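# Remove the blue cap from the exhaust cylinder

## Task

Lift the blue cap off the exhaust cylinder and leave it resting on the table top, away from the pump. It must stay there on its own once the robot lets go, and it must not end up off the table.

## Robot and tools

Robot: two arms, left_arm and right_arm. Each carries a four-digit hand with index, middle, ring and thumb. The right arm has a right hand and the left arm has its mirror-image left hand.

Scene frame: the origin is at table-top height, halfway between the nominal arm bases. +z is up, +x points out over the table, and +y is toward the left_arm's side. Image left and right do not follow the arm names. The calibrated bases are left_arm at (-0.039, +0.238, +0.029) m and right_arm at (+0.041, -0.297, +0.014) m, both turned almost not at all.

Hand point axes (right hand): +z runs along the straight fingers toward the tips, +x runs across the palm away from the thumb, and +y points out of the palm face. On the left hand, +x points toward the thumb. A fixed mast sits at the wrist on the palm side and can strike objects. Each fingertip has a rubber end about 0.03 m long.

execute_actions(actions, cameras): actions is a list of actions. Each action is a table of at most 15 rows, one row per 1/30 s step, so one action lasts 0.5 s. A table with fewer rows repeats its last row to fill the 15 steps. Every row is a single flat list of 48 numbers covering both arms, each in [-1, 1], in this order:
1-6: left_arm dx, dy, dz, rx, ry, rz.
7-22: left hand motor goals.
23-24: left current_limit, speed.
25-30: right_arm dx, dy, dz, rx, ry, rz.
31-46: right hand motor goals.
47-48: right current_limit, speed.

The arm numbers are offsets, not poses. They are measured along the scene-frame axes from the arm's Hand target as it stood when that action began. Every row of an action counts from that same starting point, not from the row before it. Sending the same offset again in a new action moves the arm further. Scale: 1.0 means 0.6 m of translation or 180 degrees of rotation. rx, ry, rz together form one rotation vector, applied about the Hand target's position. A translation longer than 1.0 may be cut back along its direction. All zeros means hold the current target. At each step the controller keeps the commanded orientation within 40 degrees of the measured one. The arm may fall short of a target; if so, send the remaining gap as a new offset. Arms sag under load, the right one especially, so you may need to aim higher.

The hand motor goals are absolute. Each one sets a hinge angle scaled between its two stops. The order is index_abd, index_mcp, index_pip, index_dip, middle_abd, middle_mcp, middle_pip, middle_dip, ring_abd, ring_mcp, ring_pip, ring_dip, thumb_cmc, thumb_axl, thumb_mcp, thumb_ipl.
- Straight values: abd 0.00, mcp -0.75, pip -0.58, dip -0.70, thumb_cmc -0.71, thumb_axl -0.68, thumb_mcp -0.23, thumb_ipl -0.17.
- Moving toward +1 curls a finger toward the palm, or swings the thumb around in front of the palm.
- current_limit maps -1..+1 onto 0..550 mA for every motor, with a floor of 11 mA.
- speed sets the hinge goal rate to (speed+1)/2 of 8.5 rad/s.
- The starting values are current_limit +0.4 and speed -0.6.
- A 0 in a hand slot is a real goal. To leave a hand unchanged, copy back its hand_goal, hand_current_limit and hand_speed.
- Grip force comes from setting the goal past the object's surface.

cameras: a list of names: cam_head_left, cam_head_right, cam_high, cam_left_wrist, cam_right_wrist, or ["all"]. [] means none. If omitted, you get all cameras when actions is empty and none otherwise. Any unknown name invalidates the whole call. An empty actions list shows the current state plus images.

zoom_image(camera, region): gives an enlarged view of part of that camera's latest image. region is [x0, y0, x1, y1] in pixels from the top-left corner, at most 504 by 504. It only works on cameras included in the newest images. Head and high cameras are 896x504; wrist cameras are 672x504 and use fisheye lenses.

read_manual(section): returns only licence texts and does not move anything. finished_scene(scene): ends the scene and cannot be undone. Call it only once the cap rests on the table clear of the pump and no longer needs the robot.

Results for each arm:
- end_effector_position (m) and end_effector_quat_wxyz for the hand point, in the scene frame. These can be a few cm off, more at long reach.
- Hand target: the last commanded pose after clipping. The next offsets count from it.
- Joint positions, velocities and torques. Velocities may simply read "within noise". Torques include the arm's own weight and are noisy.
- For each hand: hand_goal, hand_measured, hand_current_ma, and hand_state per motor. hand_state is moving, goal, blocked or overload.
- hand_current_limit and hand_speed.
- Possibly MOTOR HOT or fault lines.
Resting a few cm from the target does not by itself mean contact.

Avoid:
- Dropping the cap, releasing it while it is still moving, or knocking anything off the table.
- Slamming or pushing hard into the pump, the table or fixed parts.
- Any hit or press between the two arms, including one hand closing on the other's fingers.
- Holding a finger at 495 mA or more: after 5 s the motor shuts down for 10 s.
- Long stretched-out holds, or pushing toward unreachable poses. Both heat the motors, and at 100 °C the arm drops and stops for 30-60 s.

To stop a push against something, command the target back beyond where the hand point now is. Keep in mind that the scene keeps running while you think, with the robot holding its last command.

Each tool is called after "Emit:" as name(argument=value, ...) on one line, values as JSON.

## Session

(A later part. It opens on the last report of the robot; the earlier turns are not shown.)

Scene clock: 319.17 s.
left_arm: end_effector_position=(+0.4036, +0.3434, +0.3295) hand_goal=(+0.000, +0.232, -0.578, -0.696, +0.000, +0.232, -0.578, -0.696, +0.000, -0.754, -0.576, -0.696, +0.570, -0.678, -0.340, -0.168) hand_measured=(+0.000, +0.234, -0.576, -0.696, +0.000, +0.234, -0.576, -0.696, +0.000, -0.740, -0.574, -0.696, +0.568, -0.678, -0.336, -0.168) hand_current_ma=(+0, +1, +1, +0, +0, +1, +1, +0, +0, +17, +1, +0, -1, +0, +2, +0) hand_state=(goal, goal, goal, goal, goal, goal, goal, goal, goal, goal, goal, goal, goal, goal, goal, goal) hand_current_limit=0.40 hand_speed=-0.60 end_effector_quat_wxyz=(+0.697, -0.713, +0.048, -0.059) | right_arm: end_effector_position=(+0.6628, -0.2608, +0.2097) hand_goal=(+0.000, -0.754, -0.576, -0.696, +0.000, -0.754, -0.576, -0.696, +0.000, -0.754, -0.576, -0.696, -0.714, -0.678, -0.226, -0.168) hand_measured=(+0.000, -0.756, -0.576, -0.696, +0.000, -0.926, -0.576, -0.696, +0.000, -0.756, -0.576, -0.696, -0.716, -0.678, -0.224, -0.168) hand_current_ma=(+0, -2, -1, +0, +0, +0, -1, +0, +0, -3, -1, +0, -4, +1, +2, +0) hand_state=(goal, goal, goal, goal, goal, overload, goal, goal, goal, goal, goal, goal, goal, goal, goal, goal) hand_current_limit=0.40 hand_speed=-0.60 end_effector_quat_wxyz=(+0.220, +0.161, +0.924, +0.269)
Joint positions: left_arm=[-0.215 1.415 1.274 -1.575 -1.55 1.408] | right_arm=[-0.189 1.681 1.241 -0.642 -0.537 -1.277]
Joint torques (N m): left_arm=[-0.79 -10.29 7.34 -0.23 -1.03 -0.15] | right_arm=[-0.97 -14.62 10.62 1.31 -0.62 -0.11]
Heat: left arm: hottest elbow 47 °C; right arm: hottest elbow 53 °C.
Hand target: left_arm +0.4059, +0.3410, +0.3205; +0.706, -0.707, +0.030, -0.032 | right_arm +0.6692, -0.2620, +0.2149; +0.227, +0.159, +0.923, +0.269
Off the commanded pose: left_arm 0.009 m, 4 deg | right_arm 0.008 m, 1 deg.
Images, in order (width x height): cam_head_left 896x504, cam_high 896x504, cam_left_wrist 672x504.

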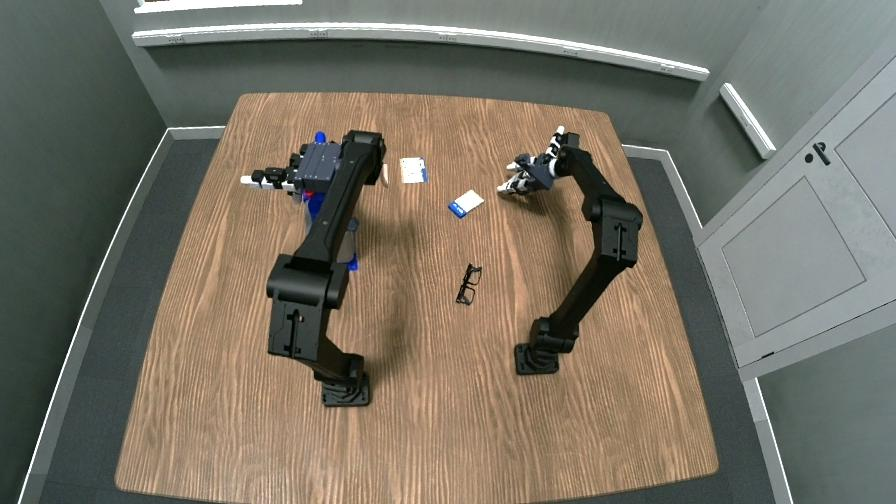

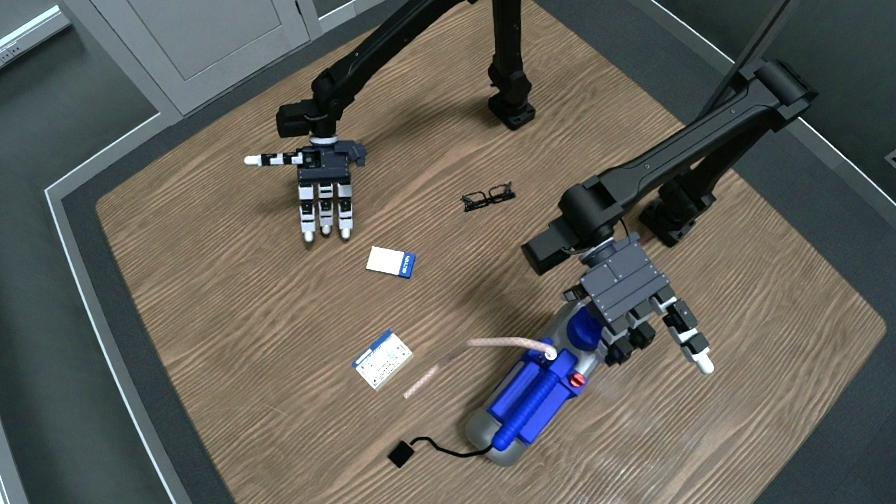

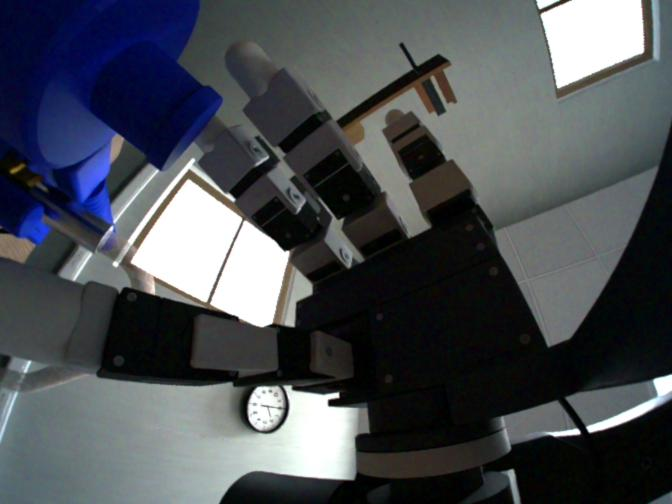

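Emit:
execute_actions(actions=[], cameras=["all"])

Emit:
zoom_image(camera="cam_left_wrist", region=[60, 60, 300, 240])

Scene clock: 373.40 s.
left_arm: end_effector_position=(+0.4036, +0.3434, +0.3295) hand_goal=(+0.000, +0.232, -0.578, -0.696, +0.000, +0.232, -0.578, -0.696, +0.000, -0.754, -0.576, -0.696, +0.570, -0.678, -0.340, -0.168) hand_measured=(+0.000, +0.234, -0.576, -0.696, +0.000, +0.234, -0.576, -0.696, +0.000, -0.740, -0.574, -0.696, +0.568, -0.678, -0.336, -0.168) hand_current_ma=(+0, +1, +1, +0, +0, +1, +1, +0, +0, +17, +1, +0, -1, +0, +2, +0) hand_state=(goal, goal, goal, goal, goal, goal, goal, goal, goal, goal, goal, goal, goal, goal, goal, goal) hand_current_limit=0.40 hand_speed=-0.60 end_effector_quat_wxyz=(+0.697, -0.713, +0.047, -0.059) | right_arm: end_effector_position=(+0.6628, -0.2608, +0.2097) hand_goal=(+0.000, -0.754, -0.576, -0.696, +0.000, -0.754, -0.576, -0.696, +0.000, -0.754, -0.576, -0.696, -0.714, -0.678, -0.226, -0.168) hand_measured=(+0.000, -0.756, -0.576, -0.696, +0.000, -0.926, -0.576, -0.696, +0.000, -0.756, -0.576, -0.696, -0.716, -0.678, -0.224, -0.168) hand_current_ma=(+0, -2, -1, +0, +0, +0, -1, +0, +0, -3, -1, +0, -4, +1, +2, +0) hand_state=(goal, goal, goal, goal, goal, overload, goal, goal, goal, goal, goal, goal, goal, goal, goal, goal) hand_current_limit=0.40 hand_speed=-0.60 end_effector_quat_wxyz=(+0.220, +0.161, +0.924, +0.269)
Joint positions: left_arm=[-0.215 1.415 1.274 -1.575 -1.55 1.408] | right_arm=[-0.189 1.681 1.241 -0.642 -0.537 -1.277]
Joint velocities: within noise
Joint torques (N m): left_arm=[-0.79 -10.34 7.35 -0.21 -1.03 -0.14] | right_arm=[-0.85 -14.62 10.59 1.17 -0.54 -0.13]
Heat: left arm: hottest elbow 47 °C; right arm: hottest elbow 53 °C.
Hand target: left_arm +0.4059, +0.3410, +0.3205; +0.706, -0.707, +0.031, -0.032 | right_arm +0.6692, -0.2620, +0.2149; +0.227, +0.159, +0.923, +0.269
Off the commanded pose: left_arm 0.009 m, 4 deg | right_arm 0.008 m, 1 deg.

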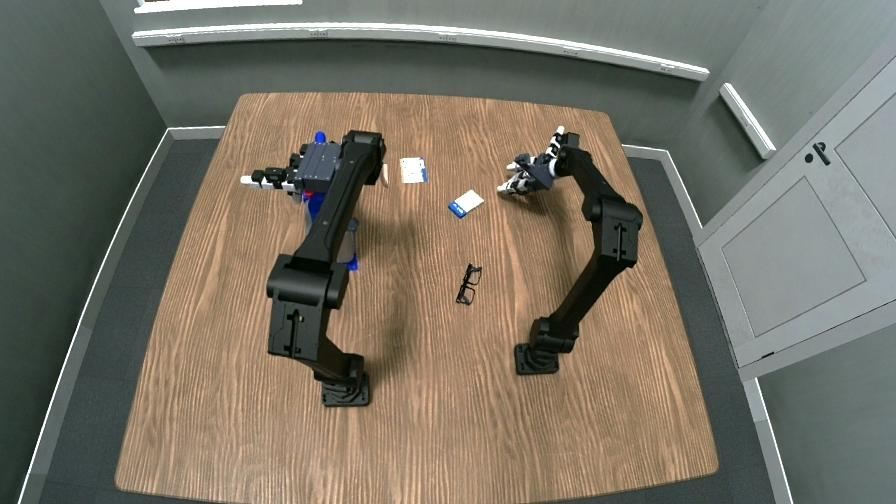

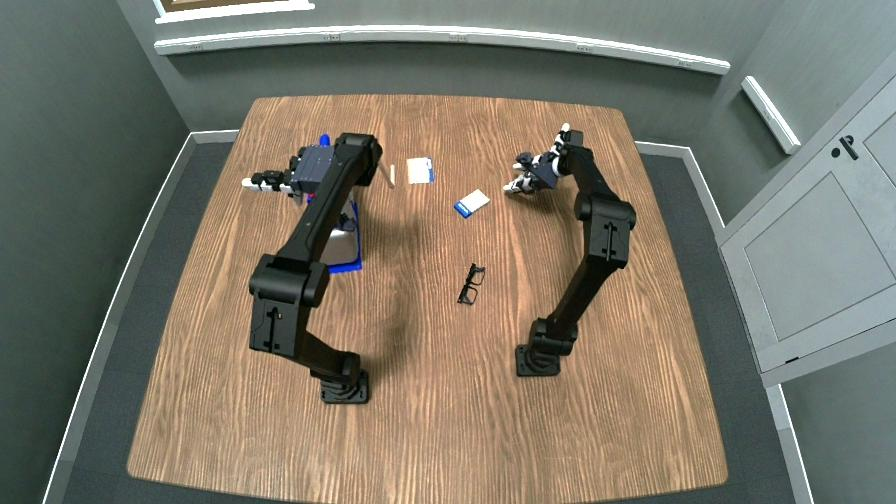

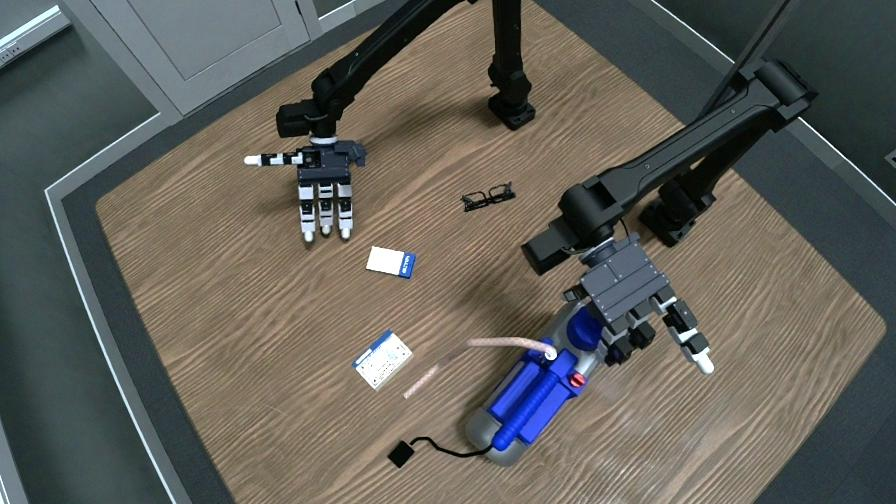

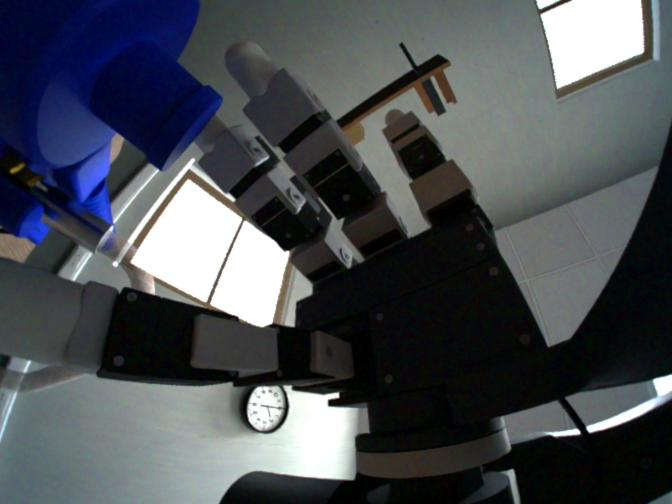

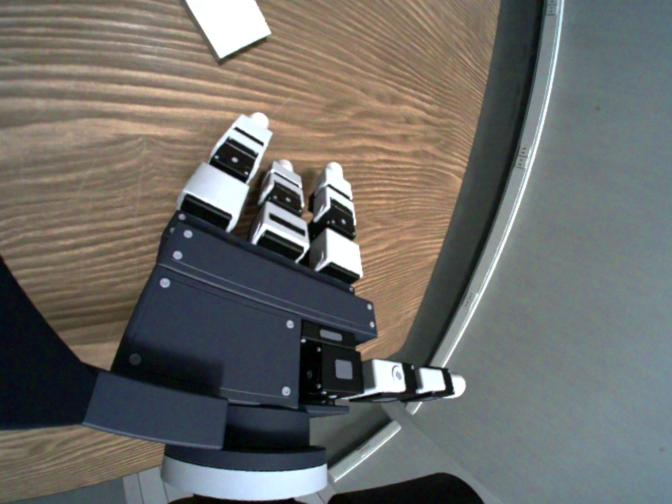

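Scaled by 2.100 from the camera's 672x504 image, which has a finer 960x720 frame.

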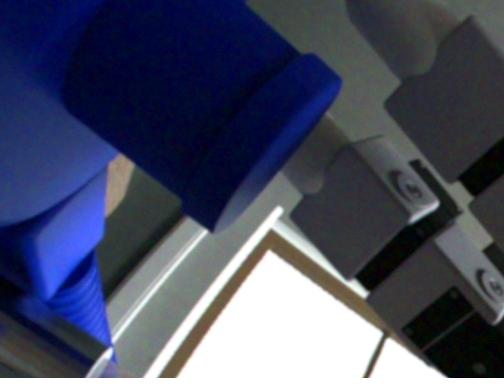

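Emit:
execute_actions(actions=[[[0,0,0.0108,0,0,0,0,0.233,-0.577,-0.696,0,-0.754,-0.577,-0.696,0,-0.754,-0.576,-0.696,0.514,-0.678,-0.056,-0.384,0.4,-0.6,0,0,0,0,0,0,0,-0.754,-0.576,-0.696,0,-0.754,-0.576,-0.696,0,-0.754,-0.576,-0.696,-0.714,-0.678,-0.226,-0.168,0.4,-0.6]],[[-0.022,0.002,0,0,0,0,0,0.233,-0.577,-0.696,0,-0.754,-0.577,-0.696,0,-0.754,-0.576,-0.696,0.514,-0.678,-0.056,-0.384,0.4,-0.6,0,0,0,0,0,0,0,-0.754,-0.576,-0.696,0,-0.754,-0.576,-0.696,0,-0.754,-0.576,-0.696,-0.714,-0.678,-0.226,-0.168,0.4,-0.6]],[[-0.022,0.002,0,0,0,0,0,0.233,-0.577,-0.696,0,-0.754,-0.577,-0.696,0,-0.754,-0.576,-0.696,0.514,-0.678,-0.056,-0.384,0.4,-0.6,0,0,0,0,0,0,0,-0.754,-0.576,-0.696,0,-0.754,-0.576,-0.696,0,-0.754,-0.576,-0.696,-0.714,-0.678,-0.226,-0.168,0.4,-0.6]]], cameras=["all"])

Emit:
zoom_image(camera="cam_left_wrist", region=[60, 80, 280, 300])

Scene clock: 407.33 s.
left_arm: end_effector_position=(+0.3823, +0.3462, +0.3261) hand_goal=(+0.000, +0.232, -0.578, -0.696, +0.000, -0.754, -0.578, -0.696, +0.000, -0.754, -0.576, -0.696, +0.514, -0.678, -0.056, -0.384) hand_measured=(+0.000, +0.234, -0.576, -0.696, +0.000, -0.736, -0.576, -0.696, +0.000, -0.740, -0.574, -0.696, +0.516, -0.678, -0.060, -0.382) hand_current_ma=(+0, +1, +1, +0, +0, +25, +1, +0, +0, +17, +1, +0, +1, +0, -2, +1) hand_state=(goal, goal, goal, goal, goal, goal, goal, goal, goal, goal, goal, goal, goal, goal, goal, goal) hand_current_limit=0.40 hand_speed=-0.60 end_effector_quat_wxyz=(+0.696, -0.714, +0.055, -0.049) | right_arm: end_effector_position=(+0.6628, -0.2608, +0.2097) hand_goal=(+0.000, -0.754, -0.576, -0.696, +0.000, -0.754, -0.576, -0.696, +0.000, -0.754, -0.576, -0.696, -0.714, -0.678, -0.226, -0.168) hand_measured=(+0.000, -0.756, -0.576, -0.696, +0.000, -0.926, -0.576, -0.696, +0.000, -0.756, -0.576, -0.696, -0.716, -0.678, -0.224, -0.168) hand_current_ma=(+0, -2, -1, +0, +0, +0, -1, +0, +0, -3, -1, +0, -4, +1, +2, +0) hand_state=(goal, goal, goal, goal, goal, overload, goal, goal, goal, goal, goal, goal, goal, goal, goal, goal) hand_current_limit=0.40 hand_speed=-0.60 end_effector_quat_wxyz=(+0.220, +0.161, +0.924, +0.269)
Joint positions: left_arm=[-0.215 1.391 1.239 -1.685 -1.544 1.311] | right_arm=[-0.189 1.681 1.241 -0.642 -0.537 -1.277]
Joint torques (N m): left_arm=[-1.08 -11.99 7.08 -0.51 -1.02 -0.14] | right_arm=[-0.44 -14.27 10.69 1.13 -0.59 -0.11]
Heat: left arm: hottest elbow 47 °C; right arm: hottest elbow 53 °C.
Hand target: left_arm +0.3795, +0.3434, +0.3269; +0.706, -0.707, +0.030, -0.032 | right_arm +0.6692, -0.2620, +0.2149; +0.227, +0.159, +0.923, +0.269
Off the commanded pose: left_arm 0.004 m, 4 deg | right_arm 0.008 m, 1 deg.

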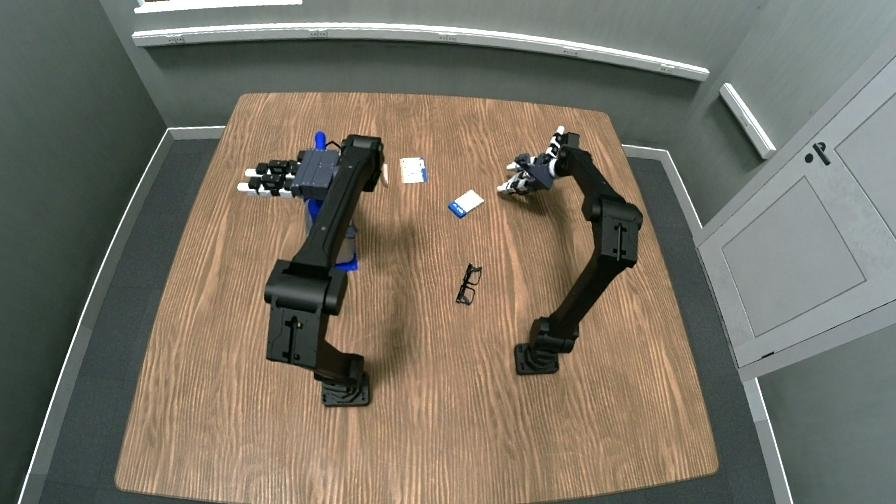

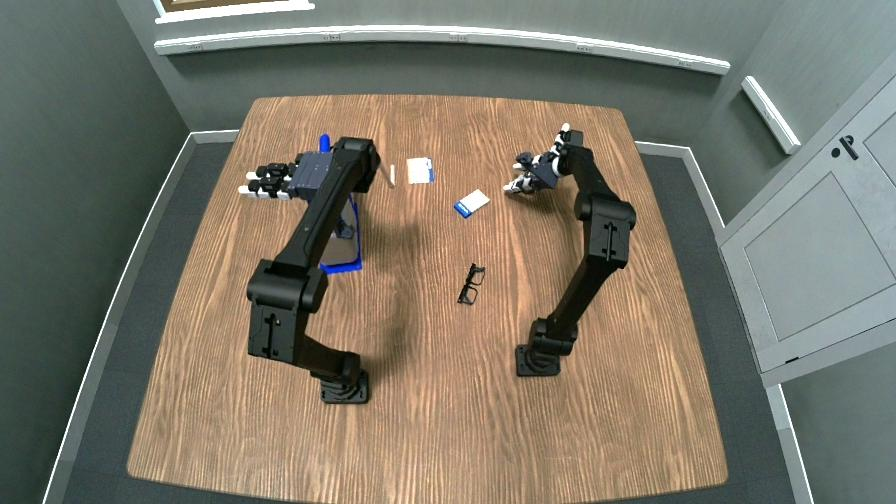

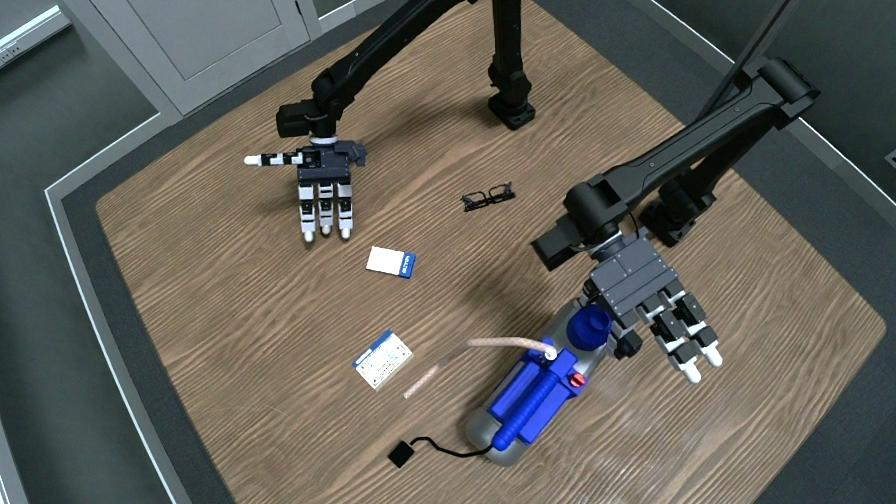

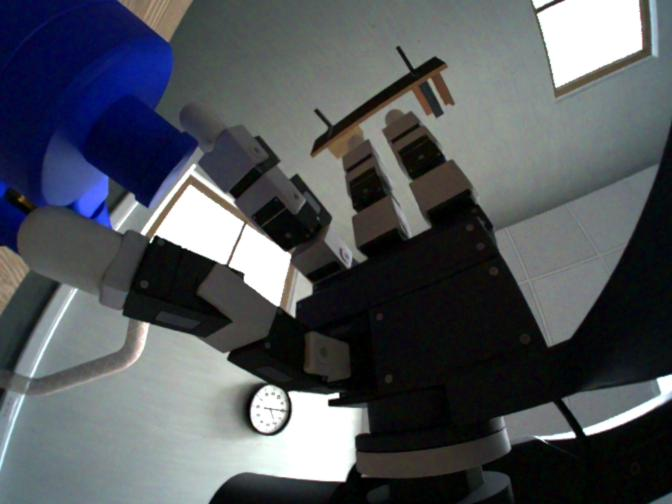

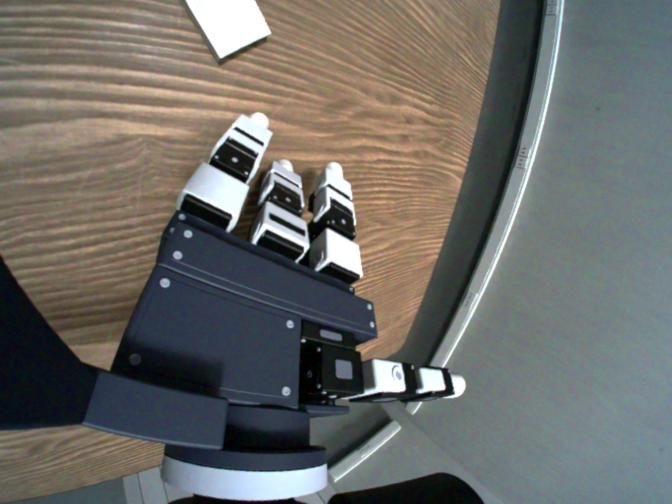

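Scaled by 2.291 from the camera's 672x504 image, which has a finer 960x720 frame.

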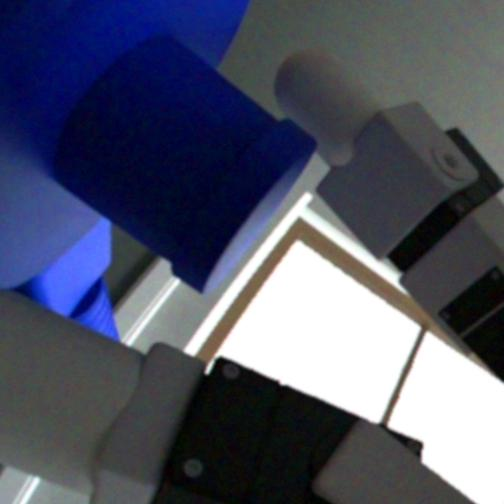

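Emit:
execute_actions(actions=[[[-0.004,0,0.0085,0,0,0,0,0.30,-0.577,-0.696,0,-0.754,-0.577,-0.696,0,-0.754,-0.576,-0.696,0.514,-0.678,-0.0,-0.384,0.4,-0.8,0,0,0,0,0,0,0,-0.754,-0.576,-0.696,0,-0.754,-0.576,-0.696,0,-0.754,-0.576,-0.696,-0.714,-0.678,-0.226,-0.168,0.4,-0.6]],[[0,0,0,0,0,0,0,0.40,-0.577,-0.696,0,-0.754,-0.577,-0.696,0,-0.754,-0.576,-0.696,0.514,-0.678,0.06,-0.384,0.4,-0.8,0,0,0,0,0,0,0,-0.754,-0.576,-0.696,0,-0.754,-0.576,-0.696,0,-0.754,-0.576,-0.696,-0.714,-0.678,-0.226,-0.168,0.4,-0.6]]], cameras=["cam_left_wrist"])

Emit:
zoom_image(camera="cam_left_wrist", region=[60, 80, 280, 300])

Scene clock: 440.37 s.
left_arm: end_effector_position=(+0.3804, +0.3464, +0.3278) hand_goal=(+0.000, +0.400, -0.578, -0.696, +0.000, -0.754, -0.578, -0.696, +0.000, -0.754, -0.576, -0.696, +0.514, -0.678, +0.060, -0.384) hand_measured=(+0.000, +0.400, -0.576, -0.696, +0.000, -0.736, -0.576, -0.696, +0.000, -0.740, -0.574, -0.696, +0.516, -0.678, +0.056, -0.382) hand_current_ma=(+0, +0, +1, +0, +0, +25, +1, +0, +0, +17, +1, +0, +1, +0, -4, +1) hand_state=(goal, goal, goal, goal, goal, goal, goal, goal, goal, goal, goal, goal, goal, goal, goal, goal) hand_current_limit=0.40 hand_speed=-0.80 end_effector_quat_wxyz=(+0.696, -0.715, +0.055, -0.048) | right_arm: end_effector_position=(+0.6628, -0.2608, +0.2097) hand_goal=(+0.000, -0.754, -0.576, -0.696, +0.000, -0.754, -0.576, -0.696, +0.000, -0.754, -0.576, -0.696, -0.714, -0.678, -0.226, -0.168) hand_measured=(+0.000, -0.756, -0.576, -0.696, +0.000, -0.926, -0.576, -0.696, +0.000, -0.756, -0.576, -0.696, -0.716, -0.678, -0.224, -0.168) hand_current_ma=(+0, -2, -1, +0, +0, +0, -1, +0, +0, -3, -1, +0, -4, +1, +2, +0) hand_state=(goal, goal, goal, goal, goal, overload, goal, goal, goal, goal, goal, goal, goal, goal, goal, goal) hand_current_limit=0.40 hand_speed=-0.60 end_effector_quat_wxyz=(+0.220, +0.161, +0.924, +0.269)
Joint positions: left_arm=[-0.215 1.386 1.239 -1.692 -1.543 1.31] | right_arm=[-0.189 1.681 1.241 -0.642 -0.537 -1.277]
Joint torques (N m): left_arm=[-1.08 -12.22 7.36 -0.46 -1.01 -0.08] | right_arm=[-1.03 -14.21 10.5 1.22 -0.64 -0.14]
Heat: left arm: hottest elbow 45 °C; right arm: hottest elbow 53 °C.
Hand target: left_arm +0.3771, +0.3434, +0.3320; +0.706, -0.707, +0.030, -0.032 | right_arm +0.6692, -0.2620, +0.2149; +0.227, +0.159, +0.923, +0.269
Off the commanded pose: left_arm 0.006 m, 4 deg | right_arm 0.008 m, 1 deg.
joint sent to its limit (left arm) — joint 4 (wrist pitch), lower limit. The joint targets are off in orientation, not in position.
Images, in order (width x height): cam_left_wrist 672x504.

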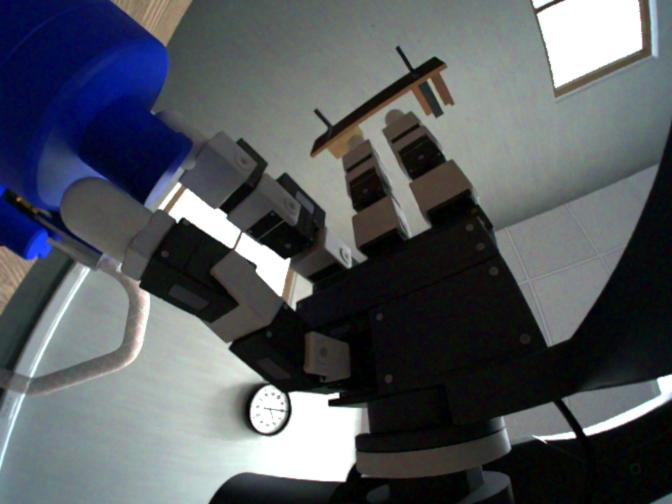

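Scaled by 2.291 from the camera's 672x504 image, which has a finer 960x720 frame.

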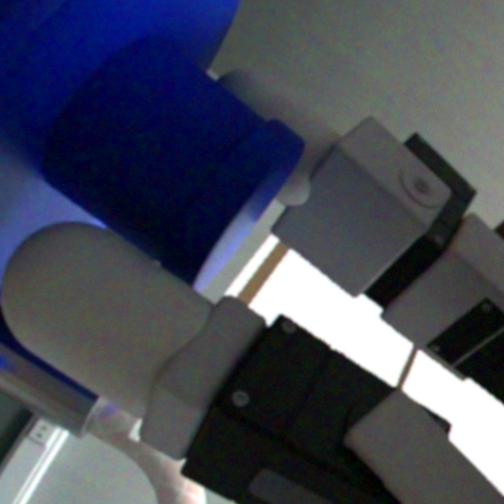

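Emit:
execute_actions(actions=[[[-0.002,0,0.0125,0,0,0,0,0.40,-0.577,-0.696,0,-0.754,-0.577,-0.696,0,-0.754,-0.576,-0.696,0.514,-0.678,0.06,-0.384,0.4,-0.8,0,0,0,0,0,0,0,-0.754,-0.576,-0.696,0,-0.754,-0.576,-0.696,0,-0.754,-0.576,-0.696,-0.714,-0.678,-0.226,-0.168,0.4,-0.6]]], cameras=["cam_left_wrist"])

Emit:
zoom_image(camera="cam_left_wrist", region=[60, 80, 280, 300])

Scene clock: 477.67 s.
left_arm: end_effector_position=(+0.3784, +0.3467, +0.3321) hand_goal=(+0.000, +0.400, -0.578, -0.696, +0.000, -0.754, -0.578, -0.696, +0.000, -0.754, -0.576, -0.696, +0.514, -0.678, +0.060, -0.384) hand_measured=(+0.000, +0.400, -0.576, -0.696, +0.000, -0.736, -0.576, -0.696, +0.000, -0.740, -0.574, -0.696, +0.516, -0.678, +0.056, -0.382) hand_current_ma=(+0, +0, +1, +0, +0, +25, +1, +0, +0, +17, +1, +0, +1, +0, -4, +1) hand_state=(goal, goal, goal, goal, goal, goal, goal, goal, goal, goal, goal, goal, goal, goal, goal, goal) hand_current_limit=0.40 hand_speed=-0.80 end_effector_quat_wxyz=(+0.695, -0.715, +0.051, -0.052) | right_arm: end_effector_position=(+0.6628, -0.2608, +0.2097) hand_goal=(+0.000, -0.754, -0.576, -0.696, +0.000, -0.754, -0.576, -0.696, +0.000, -0.754, -0.576, -0.696, -0.714, -0.678, -0.226, -0.168) hand_measured=(+0.000, -0.756, -0.576, -0.696, +0.000, -0.926, -0.576, -0.696, +0.000, -0.756, -0.576, -0.696, -0.716, -0.678, -0.224, -0.168) hand_current_ma=(+0, -2, -1, +0, +0, +0, -1, +0, +0, -3, -1, +0, -4, +1, +2, +0) hand_state=(goal, goal, goal, goal, goal, overload, goal, goal, goal, goal, goal, goal, goal, goal, goal, goal) hand_current_limit=0.40 hand_speed=-0.60 end_effector_quat_wxyz=(+0.220, +0.161, +0.924, +0.269)
Joint positions: left_arm=[-0.215 1.374 1.239 -1.692 -1.543 1.311] | right_arm=[-0.189 1.681 1.241 -0.642 -0.537 -1.277]
Joint torques (N m): left_arm=[-1.2 -12.16 8.12 -0.43 -1.04 0.09] | right_arm=[-0.26 -14.45 10.55 1.4 -0.52 -0.06]
Heat: left arm: hottest elbow 45 °C; right arm: hottest elbow 53 °C.
Hand target: left_arm +0.3759, +0.3434, +0.3395; +0.706, -0.707, +0.031, -0.031 | right_arm +0.6692, -0.2620, +0.2149; +0.227, +0.159, +0.923, +0.269
Off the commanded pose: left_arm 0.009 m, 4 deg | right_arm 0.008 m, 1 deg.
joint sent to its limit (left arm) — joint 4 (wrist pitch), lower limit. The joint targets are off in orientation, not in position.
Images, in order (width x height): cam_left_wrist 672x504.

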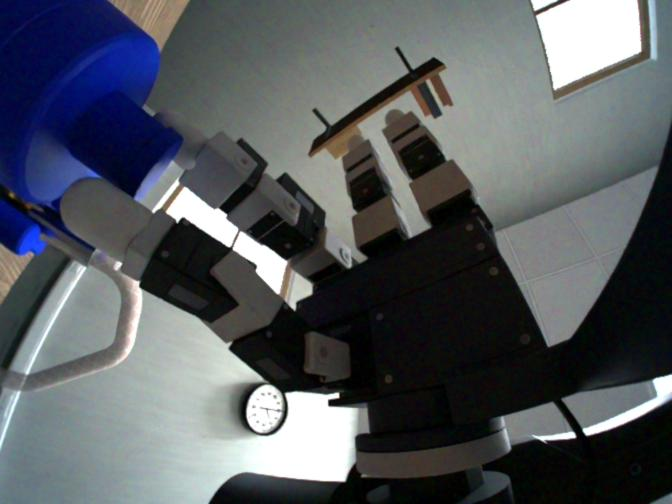

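Scaled by 2.291 from the camera's 672x504 image, which has a finer 960x720 frame.

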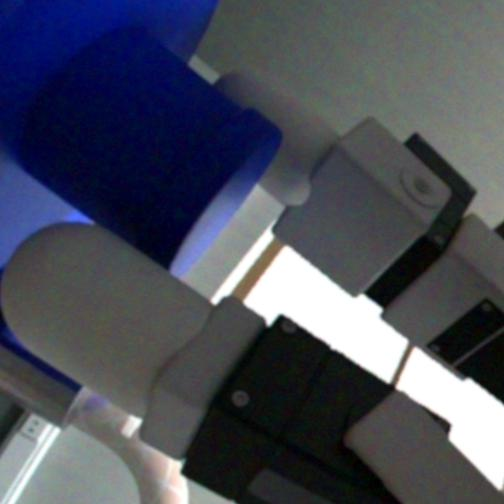

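Emit:
execute_actions(actions=[[[0.002,0,0.008,0,0,0,0,0.40,-0.577,-0.696,0,-0.754,-0.577,-0.696,0,-0.754,-0.576,-0.696,0.514,-0.678,0.06,-0.384,0.4,-0.8,0,0,0,0,0,0,0,-0.754,-0.576,-0.696,0,-0.754,-0.576,-0.696,0,-0.754,-0.576,-0.696,-0.714,-0.678,-0.226,-0.168,0.4,-0.6]],[[0,0,0,0,0,0,0,0.44,-0.577,-0.696,0,-0.754,-0.577,-0.696,0,-0.754,-0.576,-0.696,0.514,-0.678,0.09,-0.384,0.4,-0.8,0,0,0,0,0,0,0,-0.754,-0.576,-0.696,0,-0.754,-0.576,-0.696,0,-0.754,-0.576,-0.696,-0.714,-0.678,-0.226,-0.168,0.4,-0.6]]], cameras=["cam_left_wrist"])

Emit:
zoom_image(camera="cam_left_wrist", region=[60, 80, 280, 300])

Scene clock: 488.63 s.
left_arm: end_effector_position=(+0.3776, +0.3468, +0.3318) hand_goal=(+0.000, +0.440, -0.578, -0.696, +0.000, -0.754, -0.578, -0.696, +0.000, -0.754, -0.576, -0.696, +0.514, -0.678, +0.090, -0.384) hand_measured=(+0.000, +0.428, -0.578, -0.696, +0.000, -0.736, -0.576, -0.696, +0.000, -0.740, -0.574, -0.696, +0.516, -0.678, +0.074, -0.384) hand_current_ma=(+0, -11, +0, +0, +0, +25, +1, +0, +0, +17, +1, +0, +1, +0, -25, +0) hand_state=(goal, goal, goal, goal, goal, goal, goal, goal, goal, goal, goal, goal, goal, goal, goal, goal) hand_current_limit=0.40 hand_speed=-0.80 end_effector_quat_wxyz=(+0.696, -0.715, +0.055, -0.049) | right_arm: end_effector_position=(+0.6628, -0.2608, +0.2097) hand_goal=(+0.000, -0.754, -0.576, -0.696, +0.000, -0.754, -0.576, -0.696, +0.000, -0.754, -0.576, -0.696, -0.714, -0.678, -0.226, -0.168) hand_measured=(+0.000, -0.756, -0.576, -0.696, +0.000, -0.926, -0.576, -0.696, +0.000, -0.756, -0.576, -0.696, -0.716, -0.678, -0.224, -0.168) hand_current_ma=(+0, -2, -1, +0, +0, +0, -1, +0, +0, -3, -1, +0, -4, +1, +2, +0) hand_state=(goal, goal, goal, goal, goal, overload, goal, goal, goal, goal, goal, goal, goal, goal, goal, goal) hand_current_limit=0.40 hand_speed=-0.60 end_effector_quat_wxyz=(+0.220, +0.161, +0.924, +0.269)
Joint positions: left_arm=[-0.215 1.374 1.239 -1.692 -1.543 1.321] | right_arm=[-0.189 1.681 1.241 -0.642 -0.537 -1.277]
Joint torques (N m): left_arm=[-1.08 -12.1 8.98 -0.42 -1.06 0.11] | right_arm=[-0.91 -14.33 10.66 1.36 -0.53 -0.08]
Heat: left arm: hottest elbow 45 °C; right arm: hottest elbow 53 °C.
Hand target: left_arm +0.3771, +0.3434, +0.3443; +0.706, -0.707, +0.031, -0.031 | right_arm +0.6692, -0.2620, +0.2149; +0.227, +0.159, +0.923, +0.269
Off the commanded pose: left_arm 0.013 m, 4 deg | right_arm 0.008 m, 1 deg.
joint sent to its limit (left arm) — joint 4 (wrist pitch), lower limit. The joint targets are off in orientation, not in position.
Images, in order (width x height): cam_left_wrist 672x504.

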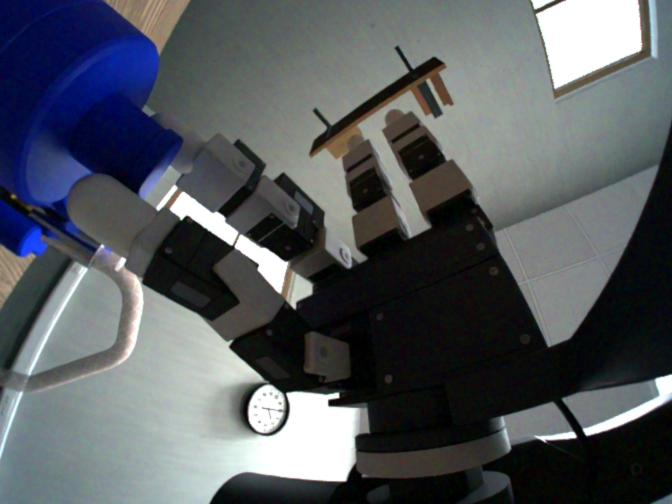

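Scaled by 2.291 from the camera's 672x504 image, which has a finer 960x720 frame.

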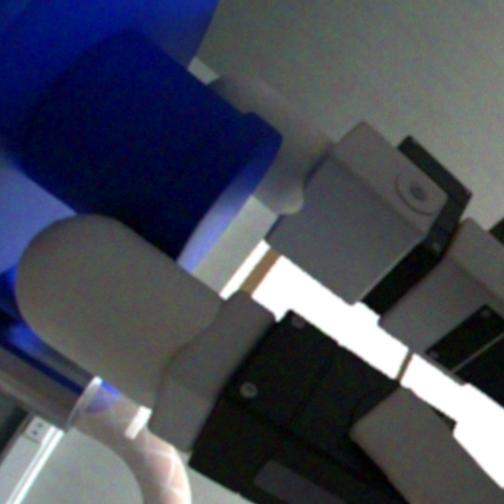

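Emit:
execute_actions(actions=[[[0,0,0,0,0,0,0,0.50,-0.577,-0.696,0,-0.754,-0.577,-0.696,0,-0.754,-0.576,-0.696,0.514,-0.678,0.15,-0.384,0.5,-0.8,0,0,0,0,0,0,0,-0.754,-0.576,-0.696,0,-0.754,-0.576,-0.696,0,-0.754,-0.576,-0.696,-0.714,-0.678,-0.226,-0.168,0.4,-0.6]],[[0,0,0,0,0,0,0,0.58,-0.577,-0.696,0,-0.754,-0.577,-0.696,0,-0.754,-0.576,-0.696,0.514,-0.678,0.22,-0.384,0.6,-0.8,0,0,0,0,0,0,0,-0.754,-0.576,-0.696,0,-0.754,-0.576,-0.696,0,-0.754,-0.576,-0.696,-0.714,-0.678,-0.226,-0.168,0.4,-0.6]]], cameras=["cam_left_wrist"])

Emit:
zoom_image(camera="cam_left_wrist", region=[60, 80, 280, 300])

Scene clock: 498.67 s.
left_arm: end_effector_position=(+0.3775, +0.3468, +0.3320) hand_goal=(+0.000, +0.580, -0.578, -0.696, +0.000, -0.754, -0.578, -0.696, +0.000, -0.754, -0.576, -0.696, +0.514, -0.678, +0.220, -0.384) hand_measured=(+0.000, +0.454, -0.614, -0.708, +0.000, -0.736, -0.576, -0.696, +0.000, -0.740, -0.574, -0.696, +0.516, -0.678, +0.096, -0.404) hand_current_ma=(+0, -420, -57, -12, +0, +25, +1, +0, +0, +17, +1, +0, +1, +0, -440, -36) hand_state=(goal, blocked, blocked, goal, goal, goal, goal, goal, goal, goal, goal, goal, goal, goal, blocked, goal) hand_current_limit=0.60 hand_speed=-0.80 end_effector_quat_wxyz=(+0.696, -0.715, +0.055, -0.049) | right_arm: end_effector_position=(+0.6628, -0.2608, +0.2097) hand_goal=(+0.000, -0.754, -0.576, -0.696, +0.000, -0.754, -0.576, -0.696, +0.000, -0.754, -0.576, -0.696, -0.714, -0.678, -0.226, -0.168) hand_measured=(+0.000, -0.756, -0.576, -0.696, +0.000, -0.926, -0.576, -0.696, +0.000, -0.756, -0.576, -0.696, -0.716, -0.678, -0.224, -0.168) hand_current_ma=(+0, -2, -1, +0, +0, +0, -1, +0, +0, -3, -1, +0, -4, +1, +2, +0) hand_state=(goal, goal, goal, goal, goal, overload, goal, goal, goal, goal, goal, goal, goal, goal, goal, goal) hand_current_limit=0.40 hand_speed=-0.60 end_effector_quat_wxyz=(+0.220, +0.161, +0.924, +0.269)
Joint positions: left_arm=[-0.215 1.374 1.239 -1.692 -1.543 1.321] | right_arm=[-0.189 1.681 1.241 -0.642 -0.537 -1.277]
Joint torques (N m): left_arm=[-1.08 -12.16 8.96 -0.42 -1.06 0.11] | right_arm=[-0.26 -14.45 10.61 1.06 -0.54 -0.11]
Heat: left arm: hottest elbow 46 °C; right arm: hottest elbow 53 °C.
Hand target: left_arm +0.3771, +0.3434, +0.3443; +0.706, -0.707, +0.031, -0.031 | right_arm +0.6692, -0.2620, +0.2149; +0.227, +0.159, +0.923, +0.269
Off the commanded pose: left_arm 0.013 m, 4 deg | right_arm 0.008 m, 1 deg.
joint sent to its limit (left arm) — joint 4 (wrist pitch), lower limit. The joint targets are off in orientation, not in position.
Images, in order (width x height): cam_left_wrist 672x504.

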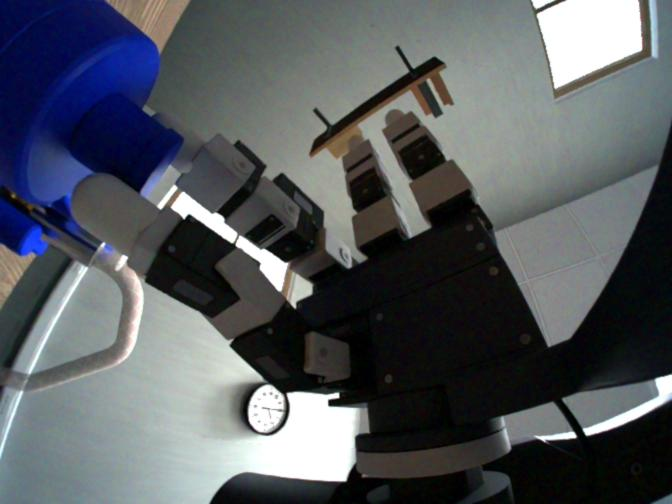

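Scaled by 2.291 from the camera's 672x504 image, which has a finer 960x720 frame.

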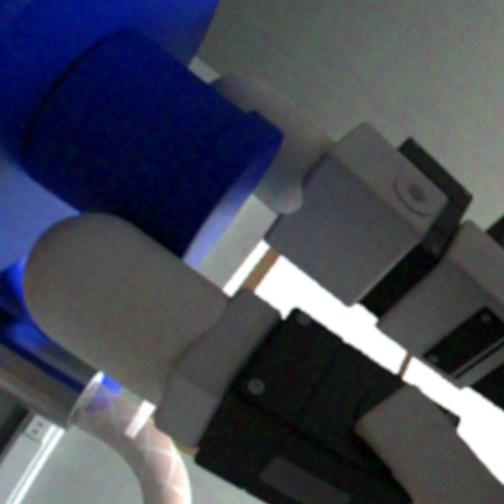

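Emit:
execute_actions(actions=[[[0,0,0.015,0,0,0,0,0.58,-0.577,-0.696,0,-0.754,-0.577,-0.696,0,-0.754,-0.576,-0.696,0.514,-0.678,0.22,-0.384,0.6,-0.8,0,0,0,0,0,0,0,-0.754,-0.576,-0.696,0,-0.754,-0.576,-0.696,0,-0.754,-0.576,-0.696,-0.714,-0.678,-0.226,-0.168,0.4,-0.6]]], cameras=["cam_left_wrist"])

Emit:
zoom_image(camera="cam_left_wrist", region=[60, 80, 280, 300])

Scene clock: 503.43 s.
left_arm: end_effector_position=(+0.3762, +0.3470, +0.3325) hand_goal=(+0.000, +0.580, -0.578, -0.696, +0.000, -0.754, -0.578, -0.696, +0.000, -0.754, -0.576, -0.696, +0.514, -0.678, +0.220, -0.384) hand_measured=(-0.008, +0.454, -0.614, -0.708, +0.000, -0.736, -0.576, -0.696, +0.000, -0.740, -0.574, -0.696, +0.508, -0.678, +0.096, -0.404) hand_current_ma=(-6, -420, -58, -13, +0, +25, +1, +0, +0, +17, +1, +0, -3, +0, -440, -36) hand_state=(goal, blocked, blocked, goal, goal, goal, goal, goal, goal, goal, goal, goal, goal, goal, blocked, goal) hand_current_limit=0.60 hand_speed=-0.80 end_effector_quat_wxyz=(+0.696, -0.714, +0.058, -0.046) | right_arm: end_effector_position=(+0.6628, -0.2608, +0.2097) hand_goal=(+0.000, -0.754, -0.576, -0.696, +0.000, -0.754, -0.576, -0.696, +0.000, -0.754, -0.576, -0.696, -0.714, -0.678, -0.226, -0.168) hand_measured=(+0.000, -0.756, -0.576, -0.696, +0.000, -0.926, -0.576, -0.696, +0.000, -0.756, -0.576, -0.696, -0.716, -0.678, -0.224, -0.168) hand_current_ma=(+0, -2, -1, +0, +0, +0, -1, +0, +0, -3, -1, +0, -4, +1, +2, +0) hand_state=(goal, goal, goal, goal, goal, overload, goal, goal, goal, goal, goal, goal, goal, goal, goal, goal) hand_current_limit=0.40 hand_speed=-0.60 end_effector_quat_wxyz=(+0.220, +0.161, +0.924, +0.269)
Joint positions: left_arm=[-0.215 1.372 1.239 -1.692 -1.543 1.332] | right_arm=[-0.189 1.681 1.241 -0.642 -0.537 -1.277]
Joint torques (N m): left_arm=[-1.03 -12.69 10.11 -0.42 -1.1 0.22] | right_arm=[-0.97 -14.62 10.59 0.99 -0.55 -0.11]
Heat: left arm: hottest elbow 46 °C; right arm: hottest elbow 53 °C.
Hand target: left_arm +0.3771, +0.3434, +0.3533; +0.706, -0.707, +0.031, -0.032 | right_arm +0.6692, -0.2620, +0.2149; +0.227, +0.159, +0.923, +0.269
Off the commanded pose: left_arm 0.021 m, 4 deg | right_arm 0.008 m, 1 deg.
joint sent to its limit (left arm) — joint 4 (wrist pitch), lower limit. The joint targets are off in orientation, not in position.
Images, in order (width x height): cam_left_wrist 672x504.

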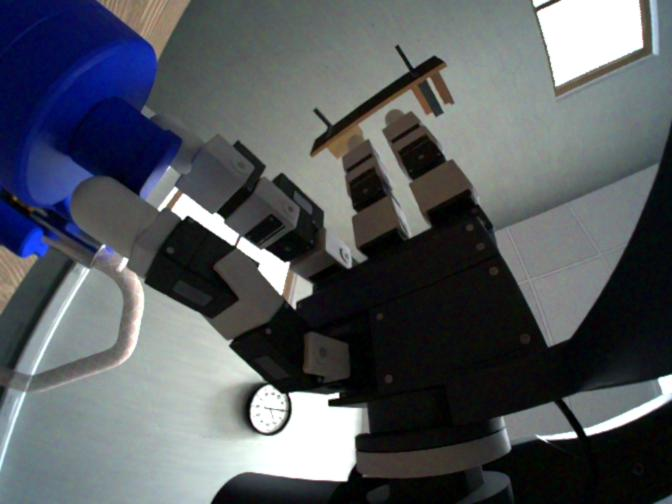

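Scaled by 2.291 from the camera's 672x504 image, which has a finer 960x720 frame.

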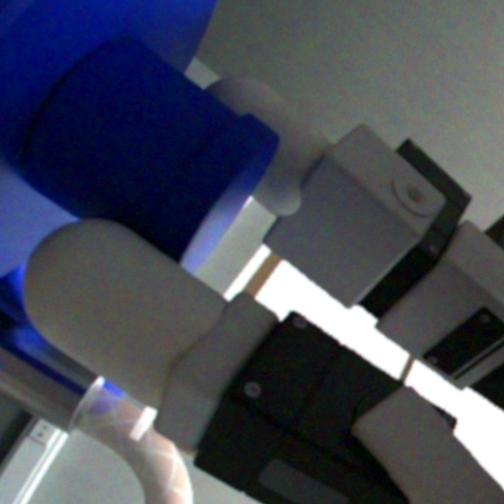

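Emit:
execute_actions(actions=[[[0,0,0.02,0,0,0,0,0.58,-0.577,-0.696,0,-0.754,-0.577,-0.696,0,-0.754,-0.576,-0.696,0.514,-0.678,0.22,-0.384,0.6,-0.8,0,0,0,0,0,0,0,-0.754,-0.576,-0.696,0,-0.754,-0.576,-0.696,0,-0.754,-0.576,-0.696,-0.714,-0.678,-0.226,-0.168,0.4,-0.6]]], cameras=["cam_left_wrist"])

Emit:
zoom_image(camera="cam_left_wrist", region=[60, 80, 280, 300])

Scene clock: 515.67 s.
left_arm: end_effector_position=(+0.3748, +0.3470, +0.3340) hand_goal=(+0.000, +0.580, -0.578, -0.696, +0.000, -0.754, -0.578, -0.696, +0.000, -0.754, -0.576, -0.696, +0.514, -0.678, +0.220, -0.384) hand_measured=(-0.022, +0.454, -0.614, -0.710, +0.000, -0.736, -0.576, -0.696, +0.000, -0.740, -0.574, -0.696, +0.498, -0.680, +0.096, -0.404) hand_current_ma=(-22, -419, -60, -16, +0, +25, +1, +0, +0, +17, +1, +0, -19, -1, -440, -37) hand_state=(blocked, blocked, blocked, goal, goal, goal, goal, goal, goal, goal, goal, goal, goal, goal, blocked, goal) hand_current_limit=0.60 hand_speed=-0.80 end_effector_quat_wxyz=(+0.695, -0.715, +0.064, -0.040) | right_arm: end_effector_position=(+0.6628, -0.2608, +0.2097) hand_goal=(+0.000, -0.754, -0.576, -0.696, +0.000, -0.754, -0.576, -0.696, +0.000, -0.754, -0.576, -0.696, -0.714, -0.678, -0.226, -0.168) hand_measured=(+0.000, -0.756, -0.576, -0.696, +0.000, -0.926, -0.576, -0.696, +0.000, -0.756, -0.576, -0.696, -0.716, -0.678, -0.224, -0.168) hand_current_ma=(+0, -2, -1, +0, +0, +0, -1, +0, +0, -3, -1, +0, -4, +1, +2, +0) hand_state=(goal, goal, goal, goal, goal, overload, goal, goal, goal, goal, goal, goal, goal, goal, goal, goal) hand_current_limit=0.40 hand_speed=-0.60 end_effector_quat_wxyz=(+0.220, +0.161, +0.924, +0.269)
Joint positions: left_arm=[-0.215 1.37 1.244 -1.692 -1.54 1.356] | right_arm=[-0.189 1.681 1.241 -0.642 -0.537 -1.277]
Joint torques (N m): left_arm=[-1.03 -13.27 11.3 -0.44 -1.22 0.32] | right_arm=[-0.67 -13.57 10.58 1.21 -0.55 -0.11]
Heat: left arm: hottest elbow 47 °C; right arm: hottest elbow 53 °C.
Hand target: left_arm +0.3771, +0.3434, +0.3654; +0.706, -0.707, +0.031, -0.031 | right_arm +0.6692, -0.2620, +0.2149; +0.227, +0.159, +0.923, +0.269
Off the commanded pose: left_arm 0.032 m, 4 deg | right_arm 0.008 m, 1 deg.
joint sent to its limit (left arm) — joint 4 (wrist pitch), lower limit. The joint targets are off in orientation, not in position.
Images, in order (width x height): cam_left_wrist 672x504.

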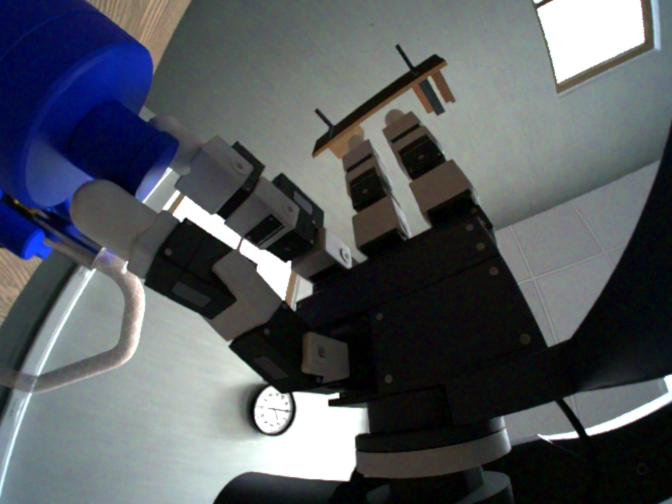

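Scaled by 2.291 from the camera's 672x504 image, which has a finer 960x720 frame.

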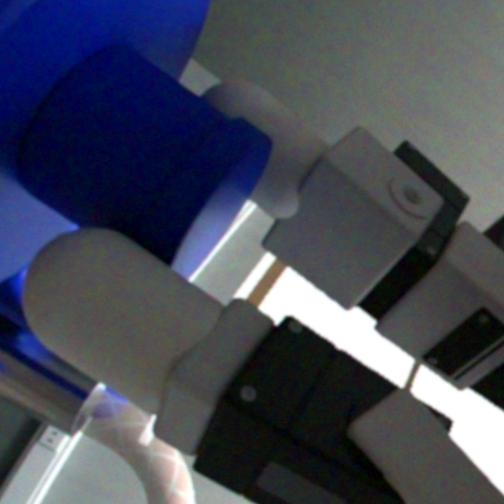

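Emit:
execute_actions(actions=[[[0.004,0,0.025,0,0,0,0,0.58,-0.577,-0.696,0,-0.754,-0.577,-0.696,0,-0.754,-0.576,-0.696,0.514,-0.678,0.22,-0.384,0.6,-0.8,0,0,0,0,0,0,0,-0.754,-0.576,-0.696,0,-0.754,-0.576,-0.696,0,-0.754,-0.576,-0.696,-0.714,-0.678,-0.226,-0.168,0.4,-0.6]]], cameras=["cam_left_wrist"])

Emit:
zoom_image(camera="cam_left_wrist", region=[60, 80, 280, 300])

Scene clock: 523.83 s.
left_arm: end_effector_position=(+0.3742, +0.3478, +0.3598) hand_goal=(+0.000, +0.580, -0.578, -0.696, +0.000, -0.754, -0.578, -0.696, +0.000, -0.754, -0.576, -0.696, +0.514, -0.678, +0.220, -0.384) hand_measured=(-0.004, +0.544, -0.600, -0.708, +0.000, -0.736, -0.576, -0.696, +0.000, -0.740, -0.574, -0.696, +0.512, -0.680, +0.210, -0.388) hand_current_ma=(-1, -63, -27, -10, +0, +24, +1, +0, +0, +17, +1, +0, -1, -1, -13, -3) hand_state=(goal, blocked, blocked, goal, goal, goal, goal, goal, goal, goal, goal, goal, goal, goal, goal, goal) hand_current_limit=0.60 hand_speed=-0.80 end_effector_quat_wxyz=(+0.697, -0.713, +0.062, -0.043) | right_arm: end_effector_position=(+0.6628, -0.2608, +0.2097) hand_goal=(+0.000, -0.754, -0.576, -0.696, +0.000, -0.754, -0.576, -0.696, +0.000, -0.754, -0.576, -0.696, -0.714, -0.678, -0.226, -0.168) hand_measured=(+0.000, -0.756, -0.576, -0.696, +0.000, -0.926, -0.576, -0.696, +0.000, -0.756, -0.576, -0.696, -0.716, -0.678, -0.224, -0.168) hand_current_ma=(+0, -2, -1, +0, +0, +0, -1, +0, +0, -3, -1, +0, -4, +1, +2, +0) hand_state=(goal, goal, goal, goal, goal, overload, goal, goal, goal, goal, goal, goal, goal, goal, goal, goal) hand_current_limit=0.40 hand_speed=-0.60 end_effector_quat_wxyz=(+0.220, +0.161, +0.924, +0.269)
Joint positions: left_arm=[-0.214 1.346 1.288 -1.692 -1.547 1.416] | right_arm=[-0.189 1.681 1.241 -0.642 -0.537 -1.277]
Joint torques (N m): left_arm=[-1.08 -11.69 10.81 -0.34 -1.04 0.11] | right_arm=[-0.85 -13.86 10.62 1.06 -0.58 -0.09]
Heat: left arm: hottest elbow 47 °C; right arm: hottest elbow 53 °C.
Hand target: left_arm +0.3796, +0.3433, +0.3804; +0.706, -0.707, +0.031, -0.032 | right_arm +0.6692, -0.2620, +0.2149; +0.227, +0.159, +0.923, +0.269
Off the commanded pose: left_arm 0.022 m, 4 deg | right_arm 0.008 m, 1 deg.
joint sent to its limit (left arm) — joint 4 (wrist pitch), lower limit. The joint targets are off in orientation, not in position.
Images, in order (width x height): cam_left_wrist 672x504.

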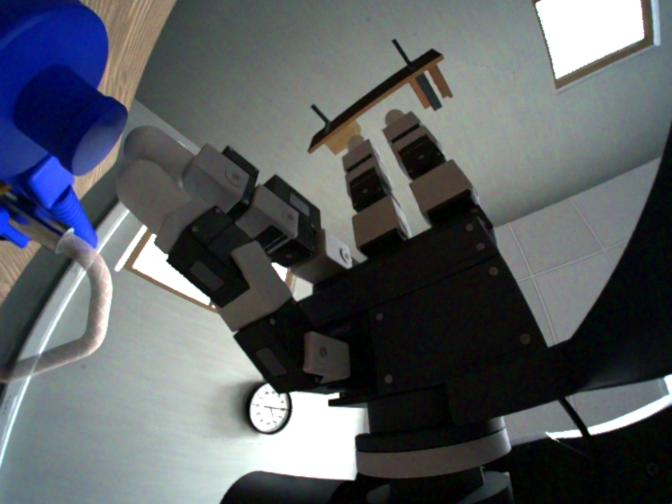

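Scaled by 2.291 from the camera's 672x504 image, which has a finer 960x720 frame.

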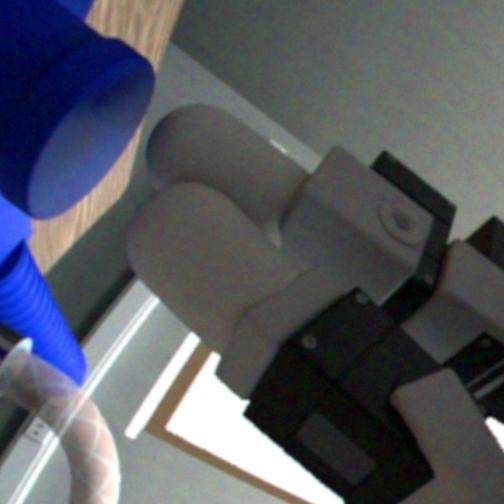

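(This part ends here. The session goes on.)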